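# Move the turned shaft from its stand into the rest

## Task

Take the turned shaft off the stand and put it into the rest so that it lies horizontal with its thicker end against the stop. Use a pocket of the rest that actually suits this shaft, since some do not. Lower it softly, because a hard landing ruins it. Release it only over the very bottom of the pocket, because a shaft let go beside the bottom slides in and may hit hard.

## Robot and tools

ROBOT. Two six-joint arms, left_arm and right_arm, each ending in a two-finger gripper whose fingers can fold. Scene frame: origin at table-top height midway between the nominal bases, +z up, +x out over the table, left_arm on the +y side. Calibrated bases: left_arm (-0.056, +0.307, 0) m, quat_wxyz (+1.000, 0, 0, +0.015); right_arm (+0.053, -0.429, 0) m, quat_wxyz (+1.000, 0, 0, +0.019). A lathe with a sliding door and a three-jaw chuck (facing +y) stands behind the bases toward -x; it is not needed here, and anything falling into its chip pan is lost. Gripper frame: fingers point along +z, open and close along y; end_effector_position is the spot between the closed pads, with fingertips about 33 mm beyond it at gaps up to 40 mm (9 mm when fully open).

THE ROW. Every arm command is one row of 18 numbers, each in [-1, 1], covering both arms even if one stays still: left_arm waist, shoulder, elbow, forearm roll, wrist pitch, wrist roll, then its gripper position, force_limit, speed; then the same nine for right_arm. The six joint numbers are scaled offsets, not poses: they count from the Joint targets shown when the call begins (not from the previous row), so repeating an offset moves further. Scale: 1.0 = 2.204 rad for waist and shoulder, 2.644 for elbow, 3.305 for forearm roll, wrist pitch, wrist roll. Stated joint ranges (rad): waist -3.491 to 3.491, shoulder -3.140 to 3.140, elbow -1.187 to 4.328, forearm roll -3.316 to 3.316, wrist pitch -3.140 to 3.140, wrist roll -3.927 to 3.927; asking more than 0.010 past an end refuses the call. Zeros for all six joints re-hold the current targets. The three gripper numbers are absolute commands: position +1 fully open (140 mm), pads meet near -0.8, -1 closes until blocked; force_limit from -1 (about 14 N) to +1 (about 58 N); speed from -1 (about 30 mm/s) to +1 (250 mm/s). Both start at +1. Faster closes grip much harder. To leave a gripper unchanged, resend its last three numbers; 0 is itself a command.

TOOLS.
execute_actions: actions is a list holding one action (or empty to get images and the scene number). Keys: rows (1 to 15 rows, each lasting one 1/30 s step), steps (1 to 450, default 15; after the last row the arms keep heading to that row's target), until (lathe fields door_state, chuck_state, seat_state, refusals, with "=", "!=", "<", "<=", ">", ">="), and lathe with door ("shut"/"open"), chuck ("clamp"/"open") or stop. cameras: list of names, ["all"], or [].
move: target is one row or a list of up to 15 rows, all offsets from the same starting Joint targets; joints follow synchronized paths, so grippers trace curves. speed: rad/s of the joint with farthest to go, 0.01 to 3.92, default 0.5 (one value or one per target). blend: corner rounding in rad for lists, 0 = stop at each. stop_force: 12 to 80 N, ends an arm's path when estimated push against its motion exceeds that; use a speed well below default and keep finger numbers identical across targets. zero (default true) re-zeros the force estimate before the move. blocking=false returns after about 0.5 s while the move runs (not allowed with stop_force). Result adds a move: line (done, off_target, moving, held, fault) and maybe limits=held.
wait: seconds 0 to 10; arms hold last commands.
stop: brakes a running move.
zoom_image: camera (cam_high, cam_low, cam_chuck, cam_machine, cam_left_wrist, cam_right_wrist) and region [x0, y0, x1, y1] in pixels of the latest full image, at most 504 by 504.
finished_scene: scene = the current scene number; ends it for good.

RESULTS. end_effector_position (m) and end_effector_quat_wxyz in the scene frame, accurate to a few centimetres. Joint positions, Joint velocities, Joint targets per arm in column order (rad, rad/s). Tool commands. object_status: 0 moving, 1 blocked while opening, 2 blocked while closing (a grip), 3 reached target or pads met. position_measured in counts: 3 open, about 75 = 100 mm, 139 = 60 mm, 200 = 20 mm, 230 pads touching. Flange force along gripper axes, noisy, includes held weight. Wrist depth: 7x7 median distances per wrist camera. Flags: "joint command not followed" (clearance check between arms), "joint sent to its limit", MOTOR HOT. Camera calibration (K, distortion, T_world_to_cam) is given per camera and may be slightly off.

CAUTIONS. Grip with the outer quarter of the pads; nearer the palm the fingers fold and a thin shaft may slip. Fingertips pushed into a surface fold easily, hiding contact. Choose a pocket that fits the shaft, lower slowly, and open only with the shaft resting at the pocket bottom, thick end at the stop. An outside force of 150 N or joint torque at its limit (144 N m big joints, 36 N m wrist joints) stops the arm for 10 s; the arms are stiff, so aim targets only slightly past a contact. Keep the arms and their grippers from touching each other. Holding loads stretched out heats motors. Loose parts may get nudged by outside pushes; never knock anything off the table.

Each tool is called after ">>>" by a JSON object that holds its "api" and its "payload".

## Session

>>> {"api": "execute_actions", "payload": {"actions": []}}

Scene clock: 0.00 s.
left_arm: end_effector_position=(+0.2953, +0.8333, +0.1220) position_measured=3 object_status=3 end_effector_quat_wxyz=(+0.038, +0.950, +0.242, +0.191) | right_arm: end_effector_position=(+0.5546, -0.0348, +0.2073) position_measured=3 object_status=3 end_effector_quat_wxyz=(-0.045, +0.874, +0.201, +0.440)
Joint positions: left_arm=[1.36 0.332 -0.077 0.43 -1.105 0.496] | right_arm=[0.928 -0.082 -0.759 1.414 -0.499 -0.123]
Joint velocities: within noise
Flange force (N): no reading
Wrist depth (mm): cam_left_wrist=[230 239 251 262 277 292 310 / 229 238 250 262 276 292 310 / 230 239 250 263 277 292 309 / 232 140 250 263 276 134 310 / - 110 250 262 276 134 90 / - 895 925 264 275 289 91 / - 902 936 977 279 290 -] | cam_right_wrist=[465 481 1621 1720 1806 1887 1960 / 416 436 450 473 1591 1653 1697 / 369 371 395 424 438 1429 1496 / 336 126 358 382 395 143 424 / 86 110 333 349 357 354 96 / - 281 310 323 329 341 92 / - 277 290 298 307 317 88]
Joint targets: left_arm=[1.360 0.332 -0.077 0.430 -1.105 0.496] | right_arm=[0.928 -0.082 -0.759 1.414 -0.499 -0.123]
Tool commands: left_gripper/position=+1.0 left_gripper/force_limit=+1.0 left_gripper/speed=+1.0 right_gripper/position=+1.0 right_gripper/force_limit=+1.0 right_gripper/speed=+1.0
lathe: door_state=shut chuck_state=open seat_state=open
camera_calibration:
cam_left_wrist: T_world_to_cam=[[0.442573, -0.881843, 0.162734, 0.590905], [-0.894019, -0.448014, 0.00363098, 0.637809], [0.0697051, -0.147094, -0.986663, 0.361488], [0, 0, 0, 1]] pos_world=[0.283497, 0.860006, 0.25819]
cam_right_wrist: T_world_to_cam=[[0.409117, -0.906898, 0.100796, -0.269521], [-0.751185, -0.397447, -0.527026, 0.515054], [0.518019, 0.139899, -0.843851, 0.0324626], [0, 0, 0, 1]] pos_world=[0.480351, -0.0442629, 0.326007]

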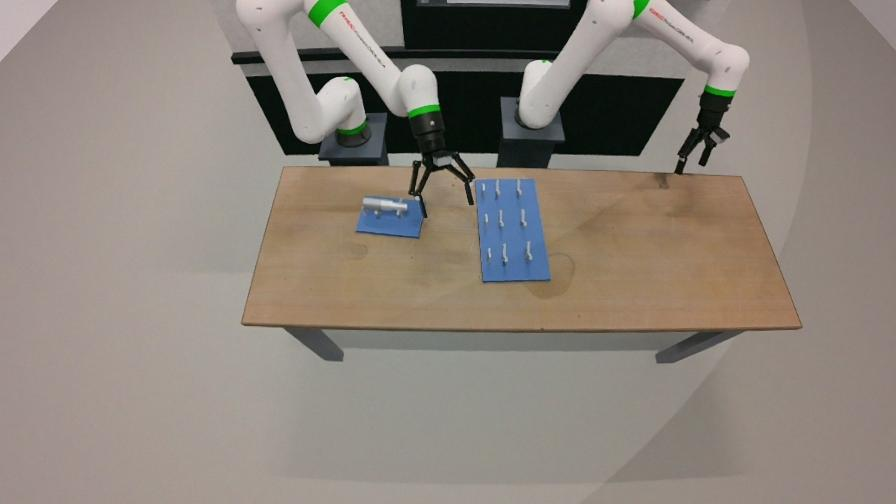

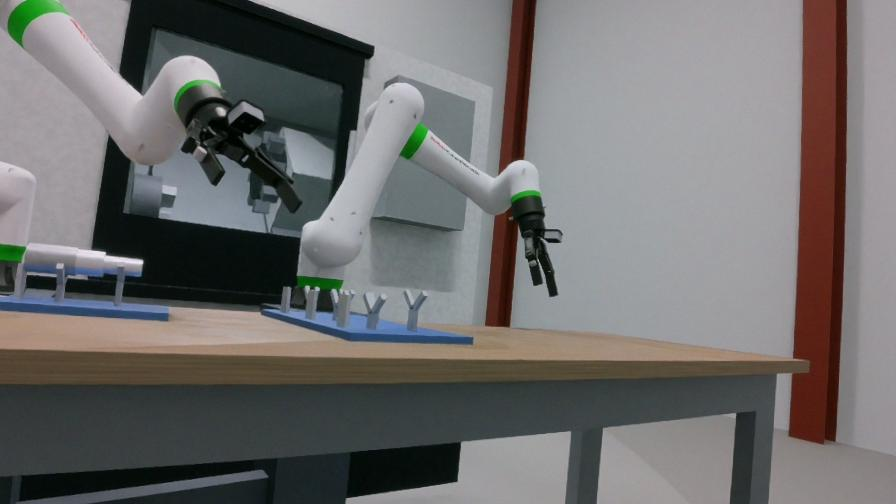

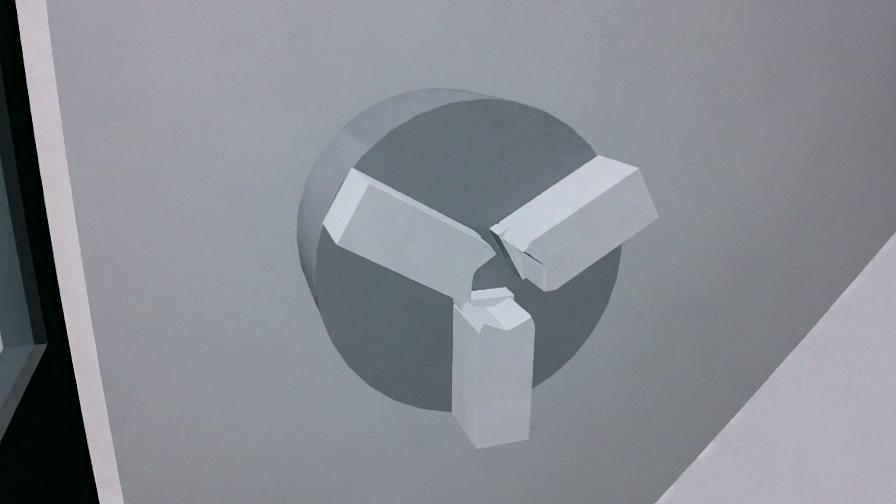

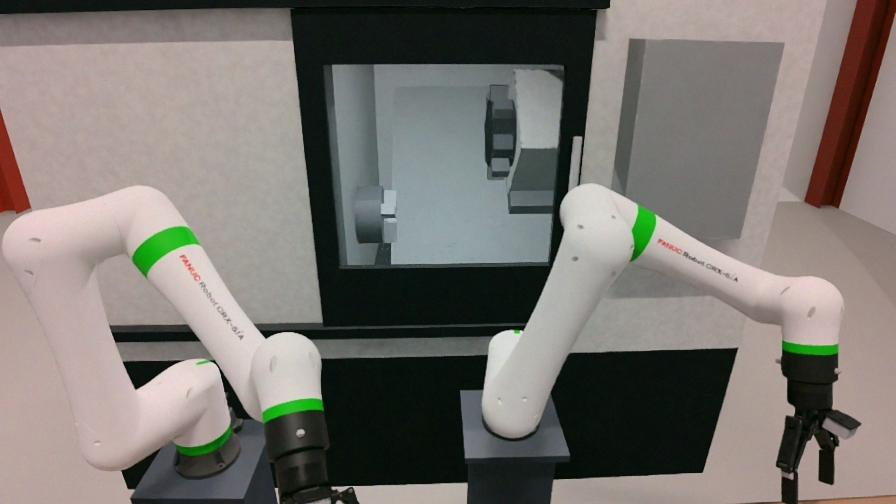

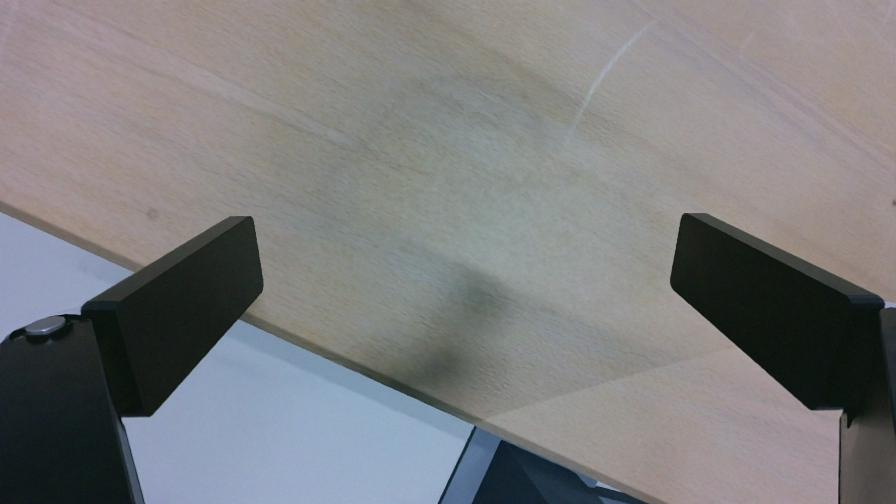

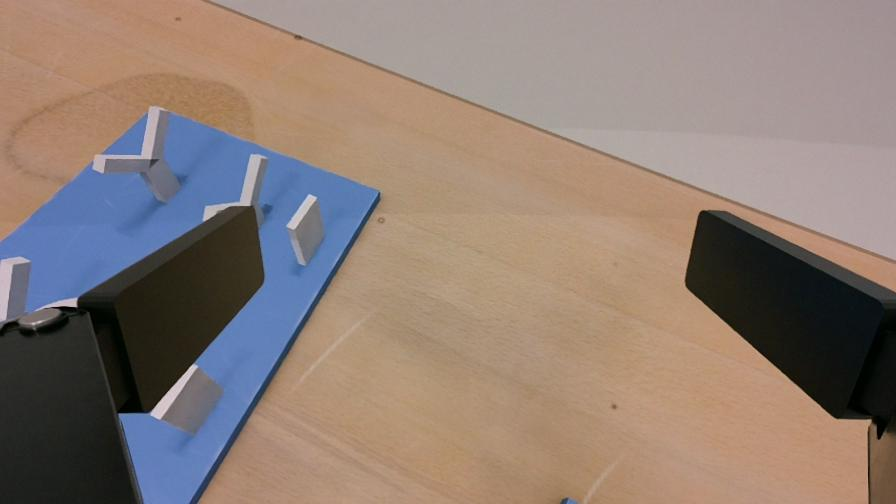

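>>> {"api": "zoom_image", "payload": {"camera": "cam_low", "region": [250, 270, 480, 350]}}

>>> {"api": "zoom_image", "payload": {"camera": "cam_low", "region": [0, 220, 180, 330]}}

>>> {"api": "zoom_image", "payload": {"camera": "cam_high", "region": [350, 170, 560, 290]}}

Scaled by 2.191 from the camera's 896x504 image, which has a finer 1280x720 frame.

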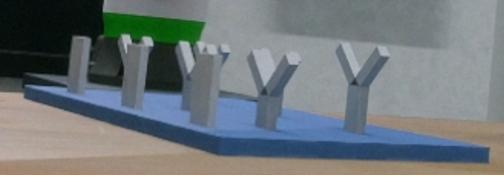

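Scaled by 2.800 from the camera's 896x504 image, which has a finer 1280x720 frame.

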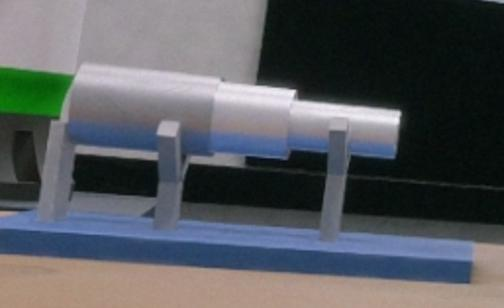

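Scaled by 2.400 from the camera's 896x504 image, which has a finer 1280x720 frame.

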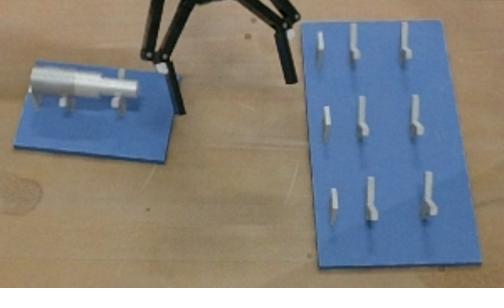

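>>> {"api": "move", "payload": {"target": [-0.6742,0.0456,0.2101,-0.1301,-0.1549,-0.1089,1,1,1,-0.6933,-0.1216,0,0,0,0,1,1,1], "speed": 0.8, "cameras": ["cam_left_wrist"]}}

>>> {"api": "zoom_image", "payload": {"camera": "cam_left_wrist", "region": [230, 60, 670, 440]}}

Scene clock: 77.73 s.
left_arm: end_effector_position=(+0.5298, +0.1196, +0.2205) position_measured=3 object_status=3 end_effector_quat_wxyz=(+0.000, +0.721, -0.693, +0.000) | right_arm: end_effector_position=(+0.4447, -0.8984, +0.3678) position_measured=3 object_status=3 end_effector_quat_wxyz=(+0.272, +0.704, -0.462, +0.466)
Joint positions: left_arm=[-0.126 0.432 0.479 -0.001 -1.617 0.136] | right_arm=[-0.6 -0.35 -0.759 1.414 -0.499 -0.123]
Flange force (N): left_arm=[0.4 4.9 2.8] | right_arm=[0.3 2.9 -1.6]
Wrist depth (mm): cam_left_wrist=[313 313 315 314 316 318 320 / 329 325 324 323 325 323 336 / 349 347 334 337 336 337 357 / 370 140 356 357 360 134 375 / - 110 377 377 380 134 90 / - 415 416 418 418 421 91 / - 442 444 451 449 452 -] | cam_right_wrist=[- 3201 2975 2941 2749 2529 2386 / 2143 2386 2455 2342 2299 2320 2218 / 2039 1930 2023 1930 1901 1873 1887 / 1732 118 1697 1664 1642 134 1611 / 86 110 1479 1405 1405 134 96 / - 1264 1290 1284 1228 1234 92 / - 1176 1160 1165 1150 1129 -]
Joint targets: left_arm=[-0.126 0.432 0.479 0.000 -1.617 0.136] | right_arm=[-0.600 -0.350 -0.759 1.414 -0.499 -0.123]
lathe: door_state=shut chuck_state=open seat_state=open
move: done
camera_calibration:
cam_left_wrist: T_world_to_cam=[[-0.999363, -0.0356861, -0.000620227, 0.540411], [-0.033584, 0.934328, 0.354829, -0.171269], [-0.0120829, 0.354623, -0.934931, 0.309221], [0, 0, 0, 1]] pos_world=[0.538051, 0.0696492, 0.350206]
Images, in order (width x height): cam_left_wrist 896x504.

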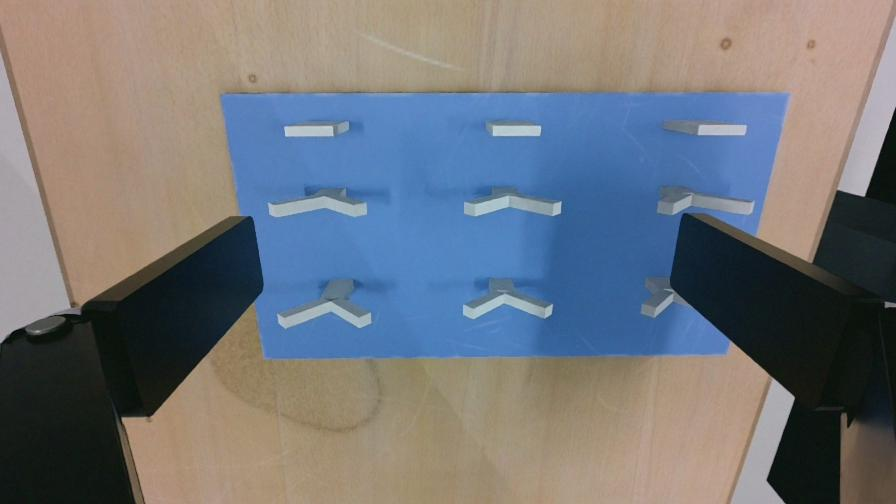

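Scaled by 1.145 from the camera's 896x504 image, which has a finer 1280x720 frame.

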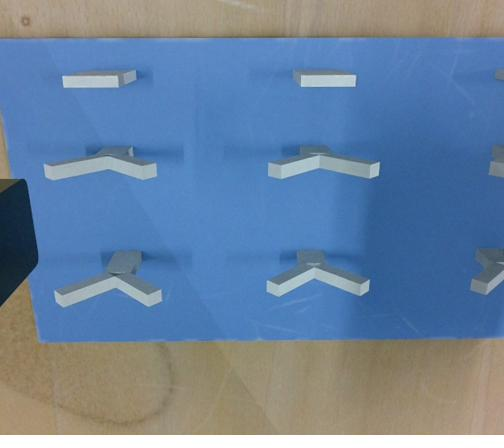

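>>> {"api": "move", "payload": {"target": [-0.2447,0.2044,0.2519,0,-0.0654,-0.8327,0.1,1,-0.5,0,0,0,0,0,0,1,1,1], "speed": 1.3, "cameras": ["cam_left_wrist"]}}

>>> {"api": "zoom_image", "payload": {"camera": "cam_left_wrist", "region": [280, 0, 620, 320]}}

Scene clock: 132.90 s.
left_arm: end_effector_position=(+0.4556, -0.2324, +0.2001) position_measured=117 object_status=3 end_effector_quat_wxyz=(+0.000, +0.745, +0.667, +0.000) | right_arm: end_effector_position=(+0.4447, -0.8984, +0.3678) position_measured=3 object_status=3 end_effector_quat_wxyz=(+0.272, +0.704, -0.462, +0.466)
Joint positions: left_arm=[-0.665 0.883 1.145 0 -1.833 -2.617] | right_arm=[-0.6 -0.35 -0.759 1.414 -0.499 -0.123]
Flange force (N): left_arm=no reading | right_arm=[0.5 2.1 -2.4]
Wrist depth (mm): cam_left_wrist=[929 296 293 286 292 298 298 / 988 312 308 295 308 313 313 / 1043 327 326 311 323 332 329 / 1047 344 148 265 152 345 350 / - 86 123 370 352 79 362 / - - 393 394 394 - 76 / - - 421 420 422 - 68] | cam_right_wrist=[3464 2941 2975 2975 2874 2749 2199 / 2299 2432 2455 2299 2278 2180 2125 / 1991 1945 1960 1697 1833 1819 1860 / 1781 118 1720 1653 1653 133 1591 / 86 110 1453 1462 1405 134 96 / - 1277 1258 1271 1290 1234 92 / - 1176 1165 1171 1129 1139 -]
Joint targets: left_arm=[-0.665 0.883 1.145 0.000 -1.833 -2.617] | right_arm=[-0.600 -0.350 -0.759 1.414 -0.499 -0.123]
lathe: door_state=shut chuck_state=open seat_state=open
move: done
camera_calibration:
cam_left_wrist: T_world_to_cam=[[0.993462, -0.114166, -0.000457234, -0.472483], [-0.106621, -0.929226, 0.353796, -0.237201], [-0.0408162, -0.351434, -0.935323, 0.263225], [0, 0, 0, 1]] pos_world=[0.454847, -0.181849, 0.329905]
Images, in order (width x height): cam_left_wrist 896x504.

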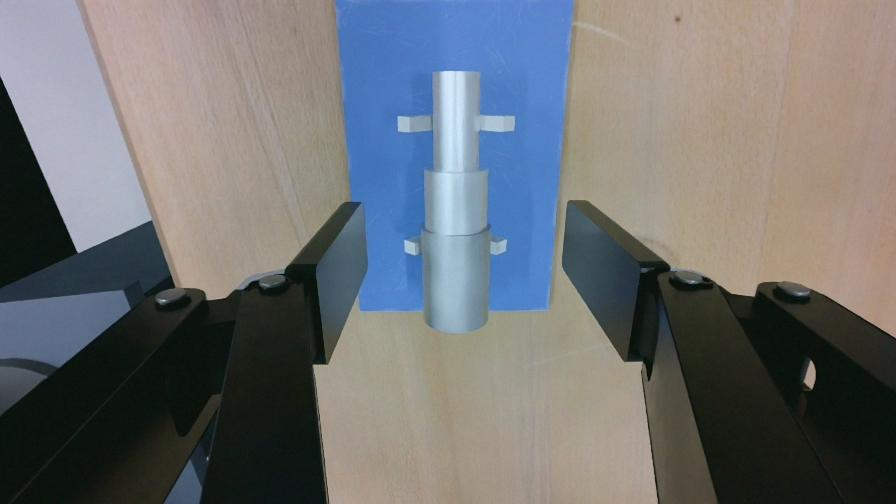

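Scaled by 1.482 from the camera's 896x504 image, which has a finer 1280x720 frame.

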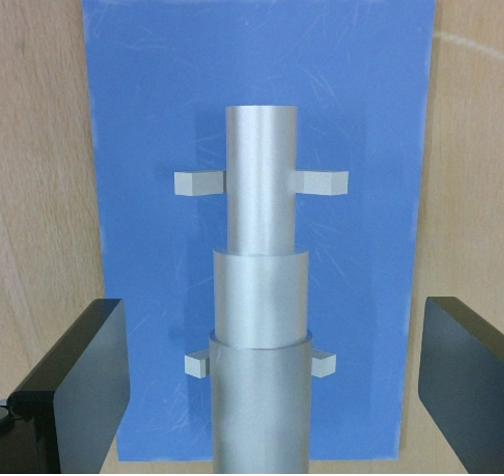

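>>> {"api": "move", "payload": {"target": [[-0.0055,-0.0142,-0.0831,0,0.0570,0.0036,0.1,1,-0.5,0,0,0,0,0,0,1,1,1],[-0.0055,-0.0159,-0.1193,0,0.0848,0.0036,0.1,1,-0.5,0,0,0,0,0,0,1,1,1]], "speed": [0.3,0.12], "blend": [0.02,0], "cameras": ["cam_left_wrist","cam_low"]}}

>>> {"api": "zoom_image", "payload": {"camera": "cam_low", "region": [0, 220, 180, 330]}}

Scene clock: 176.87 s.
left_arm: end_effector_position=(+0.4532, -0.2417, +0.0918) position_measured=117 object_status=3 end_effector_quat_wxyz=(+0.000, +0.745, +0.667, +0.000) | right_arm: end_effector_position=(+0.4447, -0.8984, +0.3678) position_measured=3 object_status=3 end_effector_quat_wxyz=(+0.272, +0.704, -0.462, +0.466)
Joint positions: left_arm=[-0.677 0.848 0.829 0 -1.553 -2.605] | right_arm=[-0.6 -0.35 -0.759 1.414 -0.499 -0.123]
Flange force (N): left_arm=[2.8 -5.6 1.9] | right_arm=[0.3 2.4 -2.3]
Wrist depth (mm): cam_left_wrist=[200 200 191 130 190 201 201 / 209 210 201 135 198 211 211 / 221 222 213 141 211 223 223 / 234 234 149 144 152 233 236 / - 86 123 150 231 79 245 / - - 266 160 266 - 76 / - - 284 285 284 - 68] | cam_right_wrist=[- 2690 3011 2941 2779 2779 2842 / 2320 2364 2278 2364 2278 2278 2218 / 2143 2023 2007 1873 1819 1930 1901 / 1781 118 1697 1697 1611 134 1581 / 86 110 1413 1429 1421 134 96 / - 1264 1284 1258 1264 1228 92 / - 1176 1155 1171 1144 1139 -]
Joint targets: left_arm=[-0.677 0.848 0.829 0.000 -1.553 -2.605] | right_arm=[-0.600 -0.350 -0.759 1.414 -0.499 -0.123]
lathe: door_state=shut chuck_state=open seat_state=open
move: done
camera_calibration:
cam_left_wrist: T_world_to_cam=[[0.993409, -0.114619, -0.000514193, -0.471271], [-0.107028, -0.929206, 0.353725, -0.207673], [-0.0410214, -0.351339, -0.935349, 0.158645], [0, 0, 0, 1]] pos_world=[0.452446, -0.191249, 0.221605]
Images, in order (width x height): cam_low 896x504, cam_left_wrist 896x504.

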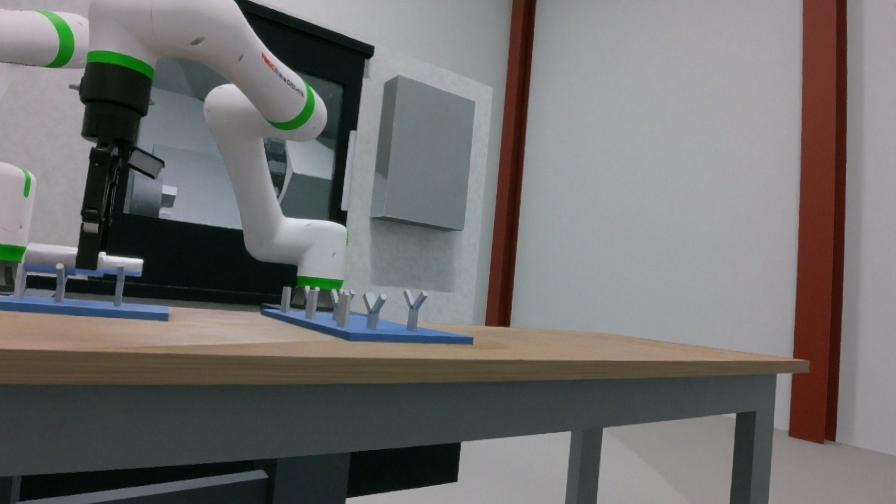

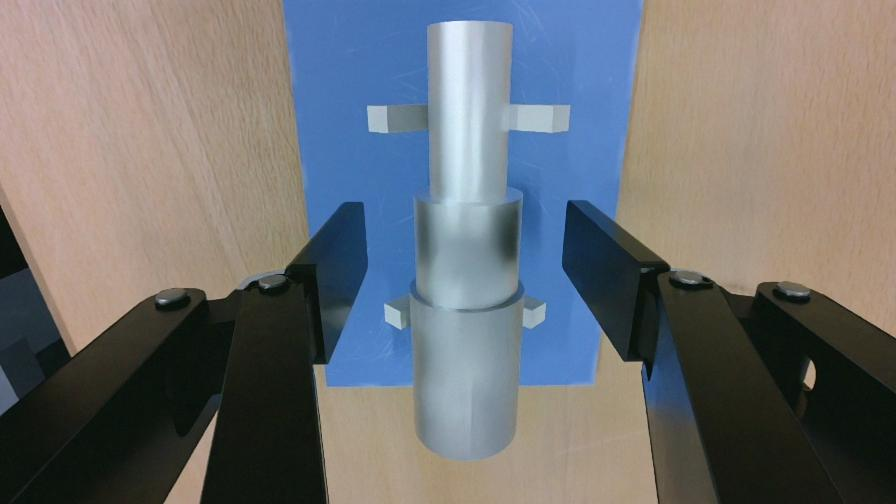

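Scaled by 2.800 from the camera's 896x504 image, which has a finer 1280x720 frame.

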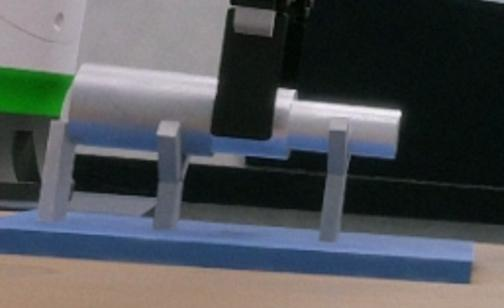

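>>> {"api": "execute_actions", "payload": {"actions": [{"rows":[[0,0,0,0,0,0,-1,0.5,-1,0,0,0,0,0,0,1,1,1]],"steps":80}], "cameras": []}}

Scene clock: 191.97 s.
left_arm: end_effector_position=(+0.4532, -0.2417, +0.0918) position_measured=177 object_status=2 end_effector_quat_wxyz=(+0.000, +0.745, +0.667, +0.000) | right_arm: end_effector_position=(+0.4447, -0.8984, +0.3678) position_measured=3 object_status=3 end_effector_quat_wxyz=(+0.272, +0.704, -0.462, +0.466)
Joint positions: left_arm=[-0.677 0.848 0.829 0 -1.553 -2.605] | right_arm=[-0.6 -0.35 -0.759 1.414 -0.499 -0.123]
Flange force (N): left_arm=[4.0 2.0 -6.9] | right_arm=[0.3 2.5 -2.1]
Wrist depth (mm): cam_left_wrist=[199 200 191 130 190 201 201 / 210 210 201 135 198 211 211 / 221 222 213 143 211 223 223 / 234 234 222 143 154 236 236 / 247 - 86 149 79 90 251 / - - 68 159 - - - / - - - 285 - - 63] | cam_right_wrist=[- 2779 3122 2874 2874 2662 2504 / 2238 2386 2386 2342 2238 2258 2161 / 2007 1976 1945 1976 1887 1846 1873 / 1709 118 1642 1709 1632 134 1542 / 86 110 1445 1421 1470 133 96 / - 1271 1304 1271 1277 1228 92 / - 1210 1165 1139 1155 1124 -]
Joint targets: left_arm=[-0.677 0.848 0.829 0.000 -1.553 -2.605] | right_arm=[-0.600 -0.350 -0.759 1.414 -0.499 -0.123]
lathe: door_state=shut chuck_state=open seat_state=open
No camera images: "cameras" was empty.

>>> {"api": "move", "payload": {"target": [[0,0.0005,0.0113,0,-0.0087,0,-1,0.5,-1,0,0,0,0,0,0,1,1,1],[0,0.0084,0.0724,0,-0.0523,0,-1,0.5,-1,0,0,0,0,0,0,1,1,1],[0.3014,-0.0958,-0.0887,0,0.0070,-0.1565,-1,0.5,-1,0,0,0,0,0,0,1,1,1]], "speed": [0.05,0.2,0.45], "blend": [0.01,0.05,0], "cameras": ["cam_left_wrist","cam_low"]}}

>>> {"api": "zoom_image", "payload": {"camera": "cam_left_wrist", "region": [330, 0, 600, 220]}}

>>> {"api": "zoom_image", "payload": {"camera": "cam_low", "region": [290, 220, 450, 340]}}

Scene clock: 216.33 s.
left_arm: end_effector_position=(+0.6188, +0.1878, +0.1401) position_measured=177 object_status=2 end_effector_quat_wxyz=(+0.000, +0.694, +0.720, +0.000) | right_arm: end_effector_position=(+0.4447, -0.8984, +0.3678) position_measured=3 object_status=3 end_effector_quat_wxyz=(+0.272, +0.704, -0.462, +0.466)
Joint positions: left_arm=[-0.013 0.637 0.595 0 -1.53 -3.122] | right_arm=[-0.6 -0.35 -0.759 1.414 -0.499 -0.123]
Flange force (N): left_arm=[-1.2 -4.1 5.7] | right_arm=[0.5 2.3 -2.4]
Wrist depth (mm): cam_left_wrist=[231 232 232 132 235 244 244 / 242 241 244 134 248 257 258 / 257 257 259 141 261 271 274 / 273 265 266 143 133 287 1017 / 286 - 86 149 79 90 1104 / - - 68 159 - - - / - - - 348 - - 63] | cam_right_wrist=[- 3084 3122 2941 2907 2779 2554 / 2432 2479 2364 2278 2238 2278 2199 / 1960 2023 2039 1916 1873 1819 1833 / 1720 118 1653 1653 1621 133 1571 / 86 110 1479 1397 1470 134 96 / - 1290 1284 1258 1258 1258 92 / - 1193 1150 1171 1114 1134 -]
Joint targets: left_arm=[-0.013 0.637 0.595 0.000 -1.530 -3.122] | right_arm=[-0.600 -0.350 -0.759 1.414 -0.499 -0.123]
lathe: door_state=shut chuck_state=open seat_state=open
move: done
camera_calibration:
cam_left_wrist: T_world_to_cam=[[0.999488, 0.0319715, -0.00114456, -0.617723], [0.030308, -0.934818, 0.353832, 0.108276], [0.0102426, -0.353685, -0.935308, 0.330183], [0, 0, 0, 1]] pos_world=[0.610743, 0.237748, 0.269804]
Images, in order (width x height): cam_low 896x504, cam_left_wrist 896x504.

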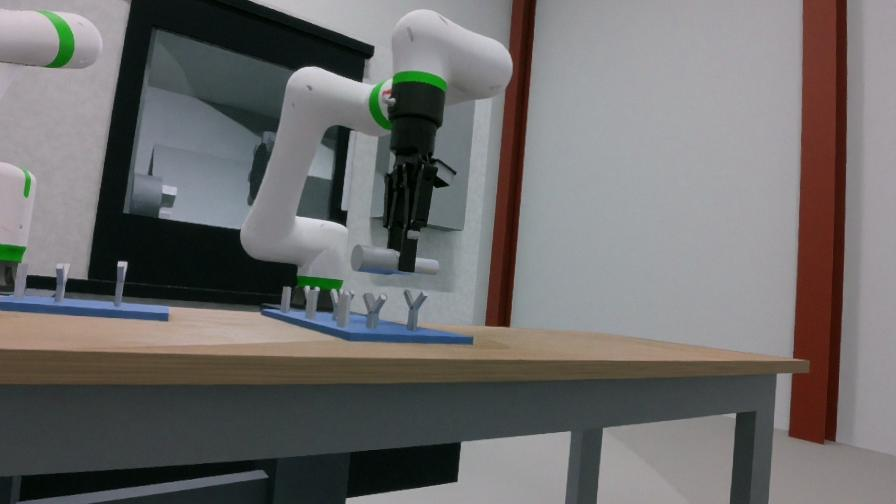

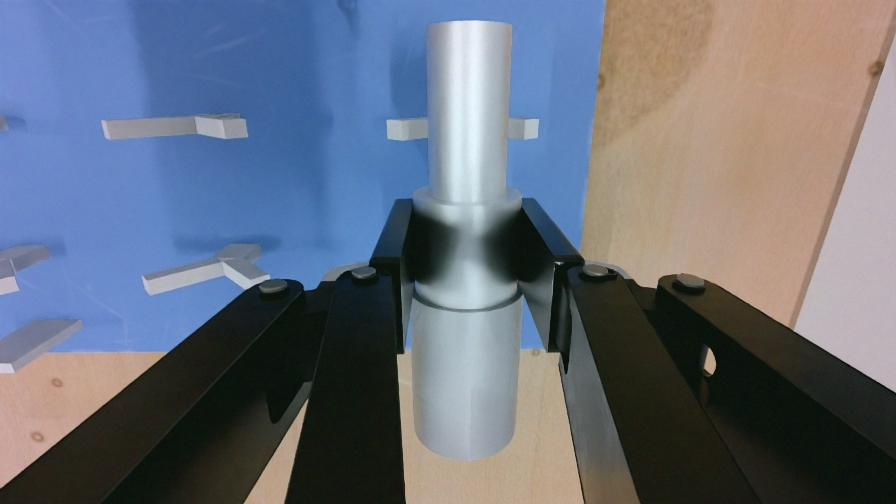

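Scaled by 1.867 from the camera's 896x504 image, which has a finer 1280x720 frame.

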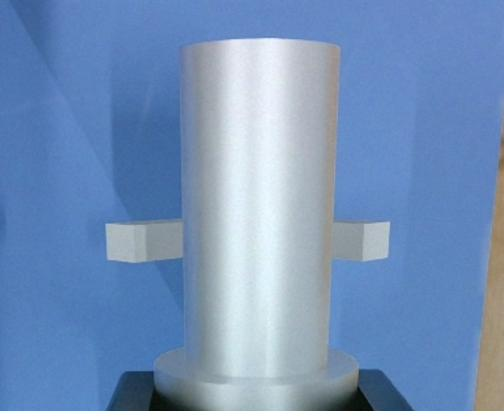

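Scaled by 3.150 from the camera's 896x504 image, which has a finer 1280x720 frame.

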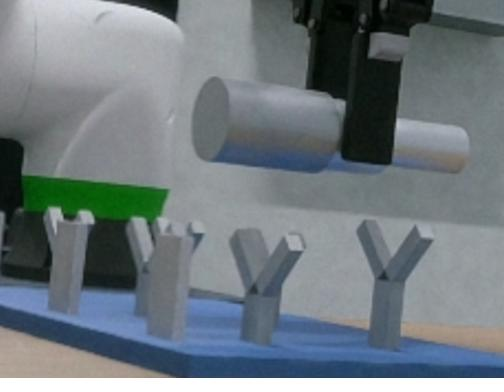

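>>> {"api": "move", "payload": {"target": [0,0.0051,-0.0304,0,0.0277,0,-1,0.5,-1,0,0,0,0,0,0,1,1,1], "speed": 0.07, "stop_force": 14, "cameras": ["cam_low"]}}

>>> {"api": "zoom_image", "payload": {"camera": "cam_low", "region": [290, 220, 450, 340]}}

Scene clock: 234.90 s.
left_arm: end_effector_position=(+0.6190, +0.1879, +0.0980) position_measured=177 object_status=2 end_effector_quat_wxyz=(+0.000, +0.694, +0.720, +0.000) | right_arm: end_effector_position=(+0.4447, -0.8984, +0.3678) position_measured=3 object_status=3 end_effector_quat_wxyz=(+0.272, +0.704, -0.462, +0.466)
Joint positions: left_arm=[-0.013 0.648 0.514 0 -1.438 -3.122] | right_arm=[-0.6 -0.35 -0.759 1.414 -0.499 -0.123]
Flange force (N): left_arm=[-1.0 -3.0 5.1] | right_arm=[0.2 2.7 -2.2]
Wrist depth (mm): cam_left_wrist=[194 194 195 132 195 206 206 / 202 202 205 134 206 218 217 / 216 216 216 143 217 229 229 / 228 228 223 143 154 243 243 / 239 195 86 149 79 90 259 / - - 68 159 - - - / - - - 294 - - 63] | cam_right_wrist=[- 2810 2941 2975 2907 2607 2342 / 2386 2409 2320 2299 2218 2320 2180 / 2056 1976 1976 1960 1976 1846 1781 / 1732 114 1709 1632 1664 134 1571 / 86 103 1445 1479 1382 134 96 / - 1258 1284 1264 1277 1258 92 / - 1160 1150 1155 1144 1119 -]
Joint targets: left_arm=[-0.013 0.648 0.514 0.000 -1.438 -3.122] | right_arm=[-0.600 -0.350 -0.759 1.414 -0.499 -0.123]
lathe: door_state=shut chuck_state=open seat_state=open
move: done
Images, in order (width x height): cam_low 896x504.

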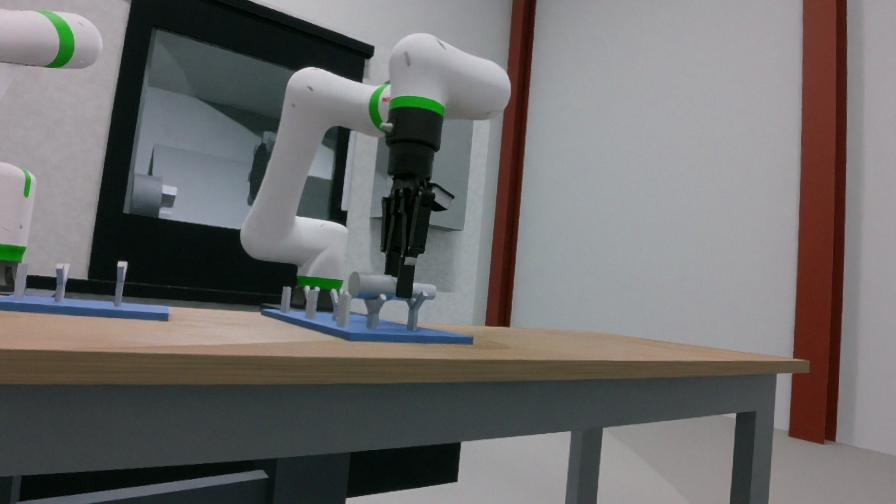

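Scaled by 3.150 from the camera's 896x504 image, which has a finer 1280x720 frame.

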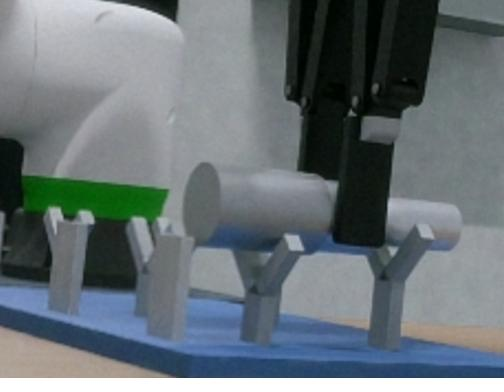

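>>> {"api": "move", "payload": {"target": [-0.0067,0.0026,0.0034,0,-0.0010,0.0045,-1,0.5,-1,0,0,0,0,0,0,1,1,1], "speed": 0.01, "stop_force": 12, "cameras": ["cam_left_wrist"]}}

Scene clock: 247.00 s.
left_arm: end_effector_position=(+0.6192, +0.1780, +0.0981) position_measured=177 object_status=2 end_effector_quat_wxyz=(+0.000, +0.694, +0.720, +0.000) | right_arm: end_effector_position=(+0.4447, -0.8984, +0.3678) position_measured=3 object_status=3 end_effector_quat_wxyz=(+0.272, +0.704, -0.462, +0.466)
Joint positions: left_arm=[-0.028 0.654 0.523 0 -1.441 -3.107] | right_arm=[-0.6 -0.35 -0.759 1.414 -0.499 -0.123]
Flange force (N): left_arm=[11.0 -6.3 2.4] | right_arm=[0.4 2.9 -1.5]
Wrist depth (mm): cam_left_wrist=[194 194 195 131 196 207 206 / 202 203 205 135 206 218 218 / 216 216 216 141 217 229 230 / 228 226 224 143 154 243 243 / 242 192 86 149 79 90 262 / - - 68 159 - - - / - - - 294 - - 64] | cam_right_wrist=[- 3084 3161 3084 2779 2662 2634 / 2320 2299 2479 2299 2299 2278 2107 / 1976 1930 2007 1960 1887 1916 1860 / 1806 118 1744 1601 1632 134 1601 / 86 110 1479 1429 1397 133 96 / - 1258 1284 1290 1246 1246 92 / - 1187 1150 1165 1134 1134 -]
Joint targets: left_arm=[-0.028 0.654 0.523 0.000 -1.441 -3.107] | right_arm=[-0.600 -0.350 -0.759 1.414 -0.499 -0.123]
lathe: door_state=shut chuck_state=open seat_state=open
move: contact (left_arm)
camera_calibration:
cam_left_wrist: T_world_to_cam=[[0.99948, 0.0322188, -0.00134124, -0.617864], [0.0306089, -0.934808, 0.353831, 0.113778], [0.0101462, -0.353688, -0.935308, 0.287489], [0, 0, 0, 1]] pos_world=[0.611143, 0.227949, 0.227804]
Images, in order (width x height): cam_left_wrist 896x504.

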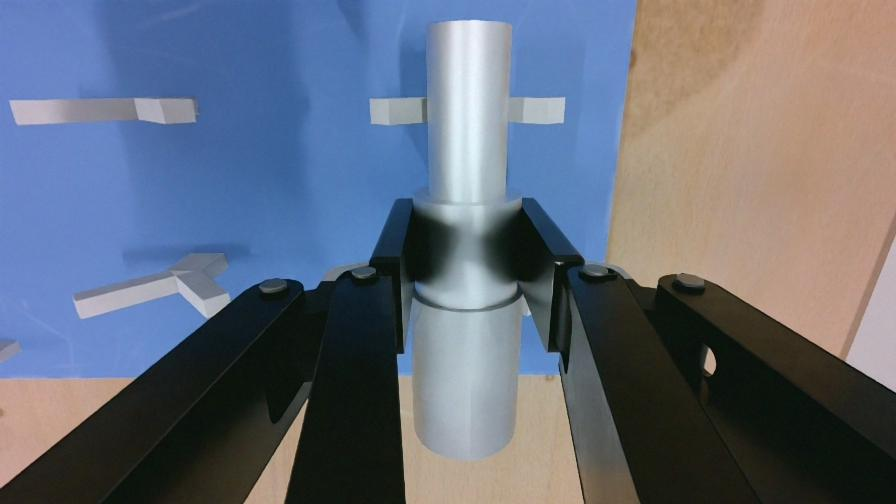

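>>> {"api": "move", "payload": {"target": [0.0007,0,0,0,0,-0.0005,-1,0.5,-1,0,0,0,0,0,0,1,1,1], "speed": 0.01}}

>>> {"api": "move", "payload": {"target": [0,0.0017,-0.0062,0,0.0061,0,-1,0.5,-1,0,0,0,0,0,0,1,1,1], "speed": 0.012, "stop_force": 12, "cameras": ["cam_left_wrist","cam_low"]}}

>>> {"api": "zoom_image", "payload": {"camera": "cam_low", "region": [290, 220, 450, 340]}}

Scene clock: 263.87 s.
left_arm: end_effector_position=(+0.6194, +0.1790, +0.0981) position_measured=177 object_status=2 end_effector_quat_wxyz=(+0.000, +0.694, +0.720, +0.000) | right_arm: end_effector_position=(+0.4447, -0.8984, +0.3678) position_measured=3 object_status=3 end_effector_quat_wxyz=(+0.272, +0.704, -0.462, +0.466)
Joint positions: left_arm=[-0.026 0.654 0.523 0 -1.441 -3.109] | right_arm=[-0.6 -0.35 -0.759 1.414 -0.499 -0.123]
Flange force (N): left_arm=[-2.1 -3.3 5.3] | right_arm=[0.4 3.1 -2.0]
Wrist depth (mm): cam_left_wrist=[194 194 195 132 195 207 207 / 201 203 205 135 206 217 217 / 216 216 216 141 217 230 230 / 229 226 225 143 154 242 243 / 243 192 86 149 79 90 262 / - - 68 159 - - - / - - - 294 - - 64] | cam_right_wrist=[- 2874 3047 2779 2941 2810 2975 / 2409 2386 2299 2364 2238 2161 2199 / 1991 2007 1916 1976 1916 1930 1833 / 1744 118 1686 1664 1664 134 1571 / 86 110 1479 1453 1382 133 96 / - 1258 1304 1277 1252 1252 92 / - 1204 1171 1160 1134 1119 -]
Joint targets: left_arm=[-0.026 0.654 0.523 0.000 -1.441 -3.109] | right_arm=[-0.600 -0.350 -0.759 1.414 -0.499 -0.123]
lathe: door_state=shut chuck_state=open seat_state=open
move: done

Scene clock: 265.63 s.
left_arm: end_effector_position=(+0.6194, +0.1791, +0.0914) position_measured=177 object_status=2 end_effector_quat_wxyz=(+0.000, +0.694, +0.720, +0.000) | right_arm: end_effector_position=(+0.4447, -0.8984, +0.3678) position_measured=3 object_status=3 end_effector_quat_wxyz=(+0.272, +0.704, -0.462, +0.466)
Joint positions: left_arm=[-0.026 0.656 0.512 0 -1.427 -3.109] | right_arm=[-0.6 -0.35 -0.759 1.414 -0.499 -0.123]
Flange force (N): left_arm=[0.2 -8.8 -14.2] | right_arm=[0.3 3.0 -1.7]
Wrist depth (mm): cam_left_wrist=[189 189 189 131 190 201 201 / 194 197 199 135 197 211 211 / 209 210 210 143 211 223 223 / 221 220 217 143 154 236 237 / 232 188 86 149 79 90 251 / - - 68 159 - - - / - - - 286 - - 64] | cam_right_wrist=[- 2690 3011 3372 2874 2719 2690 / 2432 2386 2409 2278 2299 2299 2199 / 2107 2073 1960 1976 1960 1860 1873 / 1781 118 1675 1632 1664 133 1571 / 86 110 1462 1429 1413 134 96 / - 1271 1284 1258 1252 1284 92 / - 1171 1193 1171 1114 1124 -]
Joint targets: left_arm=[-0.026 0.656 0.512 0.000 -1.427 -3.109] | right_arm=[-0.600 -0.350 -0.759 1.414 -0.499 -0.123]
lathe: door_state=shut chuck_state=open seat_state=open
move: contact (left_arm)
camera_calibration:
cam_left_wrist: T_world_to_cam=[[0.999485, 0.0320653, -0.00117883, -0.618209], [0.0304079, -0.934814, 0.353833, 0.117198], [0.0102438, -0.353686, -0.935308, 0.281513], [0, 0, 0, 1]] pos_world=[0.611443, 0.228948, 0.221104]
Images, in order (width x height): cam_low 896x504, cam_left_wrist 896x504.

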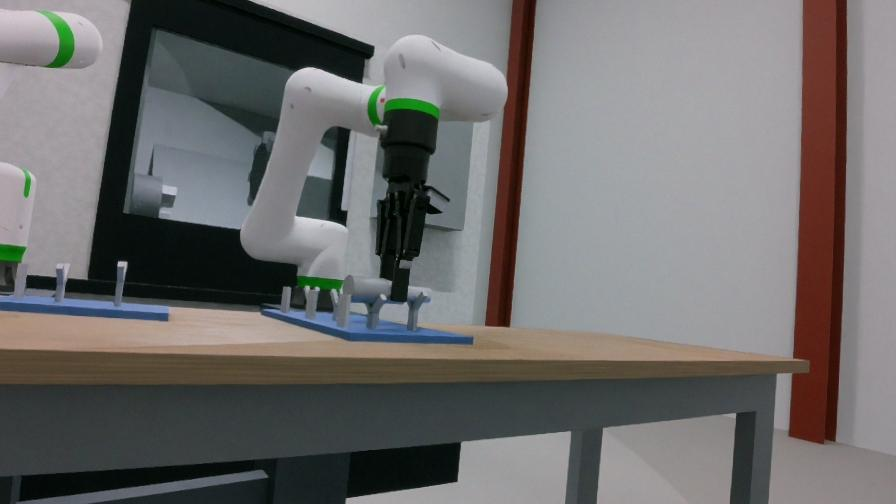

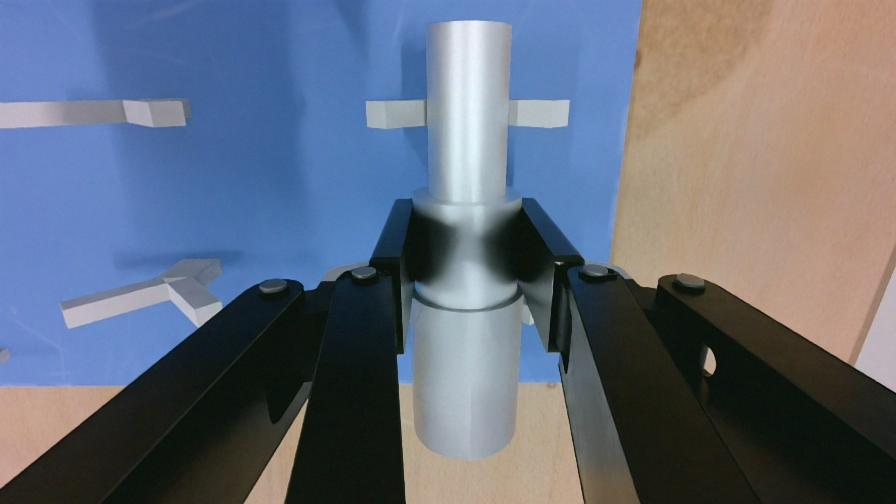

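Scaled by 3.150 from the camera's 896x504 image, which has a finer 1280x720 frame.

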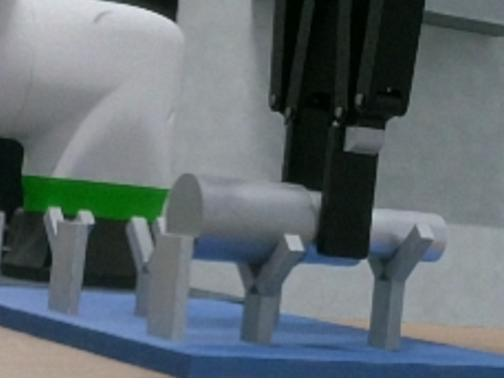

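>>> {"api": "execute_actions", "payload": {"actions": [{"rows":[[0,0,0,0,0,0,0.1,0.5,-1,0,0,0,0,0,0,1,1,1]],"steps":60}], "cameras": ["cam_left_wrist","cam_low"]}}

>>> {"api": "zoom_image", "payload": {"camera": "cam_low", "region": [290, 220, 450, 340]}}

Scene clock: 272.80 s.
left_arm: end_effector_position=(+0.6194, +0.1791, +0.0913) position_measured=117 object_status=3 end_effector_quat_wxyz=(+0.000, +0.694, +0.720, +0.000) | right_arm: end_effector_position=(+0.4447, -0.8984, +0.3678) position_measured=3 object_status=3 end_effector_quat_wxyz=(+0.272, +0.704, -0.462, +0.466)
Joint positions: left_arm=[-0.026 0.656 0.512 0 -1.427 -3.109] | right_arm=[-0.6 -0.35 -0.759 1.414 -0.499 -0.123]
Flange force (N): left_arm=[-1.2 -4.2 0.9] | right_arm=[1.3 2.2 -1.6]
Wrist depth (mm): cam_left_wrist=[188 188 189 130 190 201 201 / 194 196 199 135 198 211 211 / 209 210 209 141 211 223 223 / 221 220 149 143 152 233 236 / 184 86 123 150 231 79 244 / - - 266 159 268 - 76 / - - 286 286 286 - 68] | cam_right_wrist=[- 2874 3084 3047 2779 2634 2607 / 2432 2364 2342 2364 2299 2258 2238 / 1976 2023 1887 1916 1901 1860 1846 / 1806 118 1720 1632 1642 134 1581 / 86 110 1453 1429 1421 133 96 / - 1284 1304 1277 1258 1277 92 / - 1176 1155 1155 1139 1155 -]
Joint targets: left_arm=[-0.026 0.656 0.512 0.000 -1.427 -3.109] | right_arm=[-0.600 -0.350 -0.759 1.414 -0.499 -0.123]
lathe: door_state=shut chuck_state=open seat_state=open
camera_calibration:
cam_left_wrist: T_world_to_cam=[[0.999485, 0.0320653, -0.00117883, -0.618209], [0.0304079, -0.934814, 0.353833, 0.117198], [0.0102438, -0.353686, -0.935308, 0.281513], [0, 0, 0, 1]] pos_world=[0.611443, 0.228948, 0.221104]
Images, in order (width x height): cam_low 896x504, cam_left_wrist 896x504.

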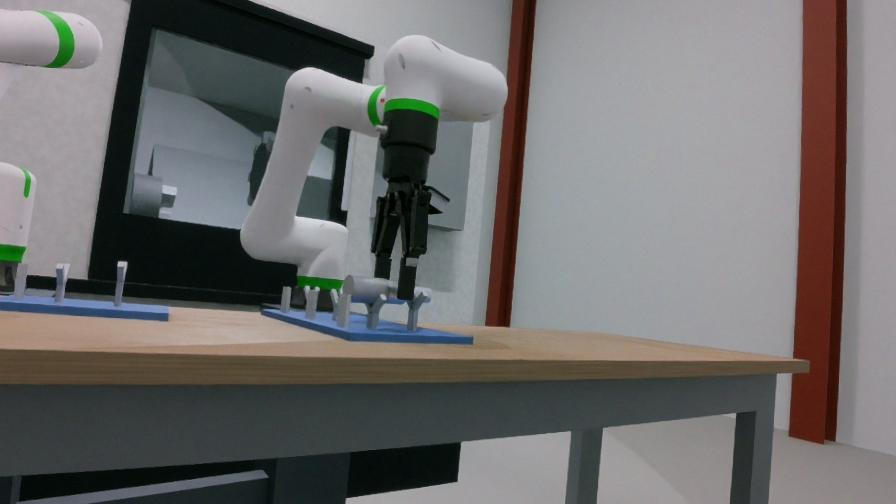

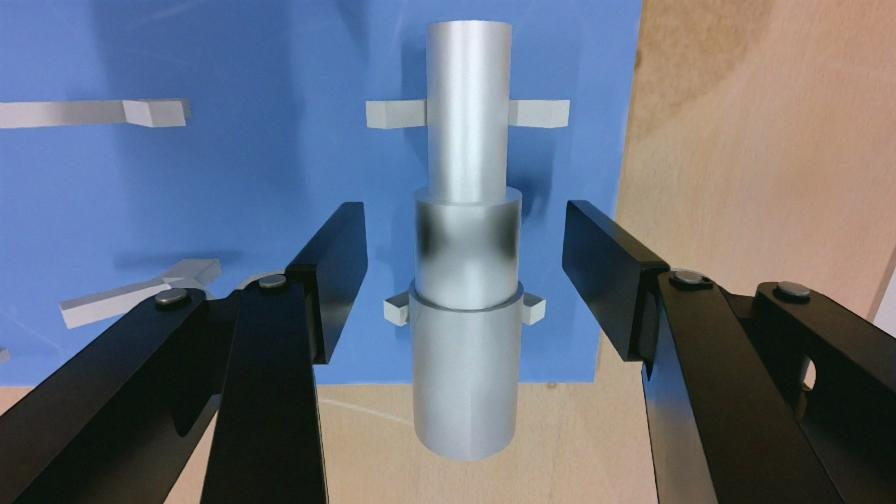

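Scaled by 3.150 from the camera's 896x504 image, which has a finer 1280x720 frame.

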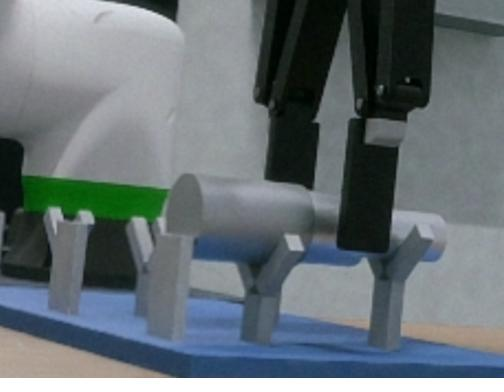

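>>> {"api": "move", "payload": {"target": [0,-0.005,0.0333,0,-0.03,0,0.1,0.5,-1,0,0,0,0,0,0,1,1,1], "speed": 0.12, "cameras": ["cam_low"]}}

>>> {"api": "zoom_image", "payload": {"camera": "cam_low", "region": [290, 220, 450, 340]}}

Scene clock: 279.30 s.
left_arm: end_effector_position=(+0.6198, +0.1791, +0.1366) position_measured=117 object_status=3 end_effector_quat_wxyz=(+0.000, +0.694, +0.720, +0.000) | right_arm: end_effector_position=(+0.4447, -0.8984, +0.3678) position_measured=3 object_status=3 end_effector_quat_wxyz=(+0.272, +0.704, -0.462, +0.466)
Joint positions: left_arm=[-0.026 0.645 0.6 0 -1.526 -3.109] | right_arm=[-0.6 -0.35 -0.759 1.414 -0.499 -0.123]
Flange force (N): left_arm=[-0.5 -5.4 1.9] | right_arm=[0.0 2.6 -2.2]
Wrist depth (mm): cam_left_wrist=[228 229 229 227 232 241 241 / 241 238 241 180 244 254 255 / 253 255 254 185 258 267 272 / 269 263 148 191 152 280 1017 / - 86 123 201 284 79 89 / - - 319 318 321 - 76 / - - 341 343 342 - 68] | cam_right_wrist=[- 2719 3011 2842 2554 2634 2634 / 2386 2409 2432 2409 2278 2143 2238 / 1991 2023 1945 1930 1860 1860 1833 / 1794 118 1664 1642 1675 134 1571 / 85 110 1413 1429 1421 133 96 / - 1271 1290 1271 1284 1252 92 / - 1171 1155 1150 1124 1134 -]
Joint targets: left_arm=[-0.026 0.645 0.600 0.000 -1.526 -3.109] | right_arm=[-0.600 -0.350 -0.759 1.414 -0.499 -0.123]
lathe: door_state=shut chuck_state=open seat_state=open
move: done
Images, in order (width x height): cam_low 896x504.

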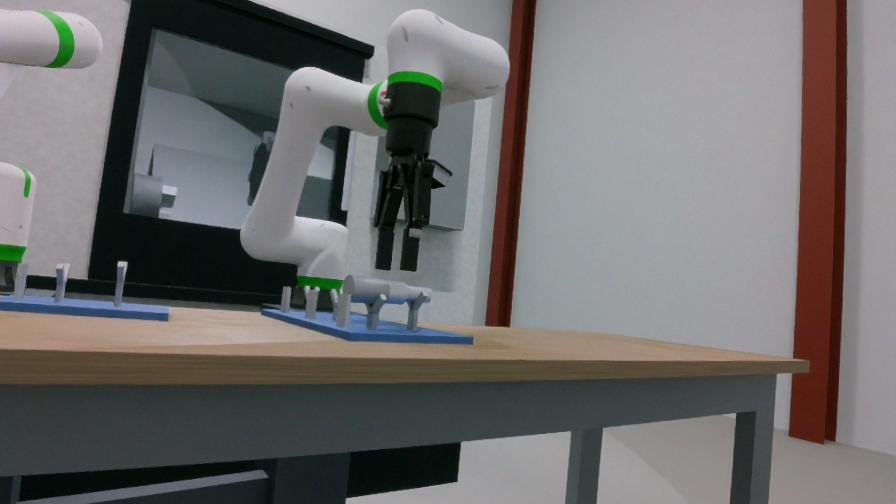

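Scaled by 3.150 from the camera's 896x504 image, which has a finer 1280x720 frame.

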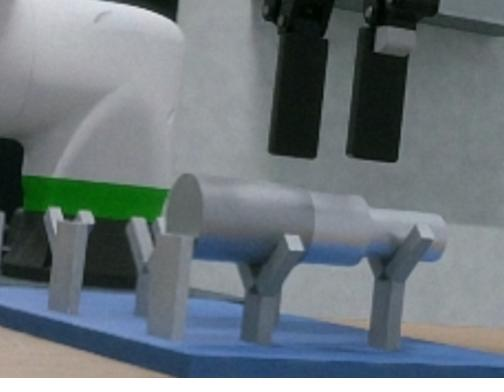

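>>> {"api": "finished_scene", "payload": {"scene": 2}}

The scene is finished: the task was done.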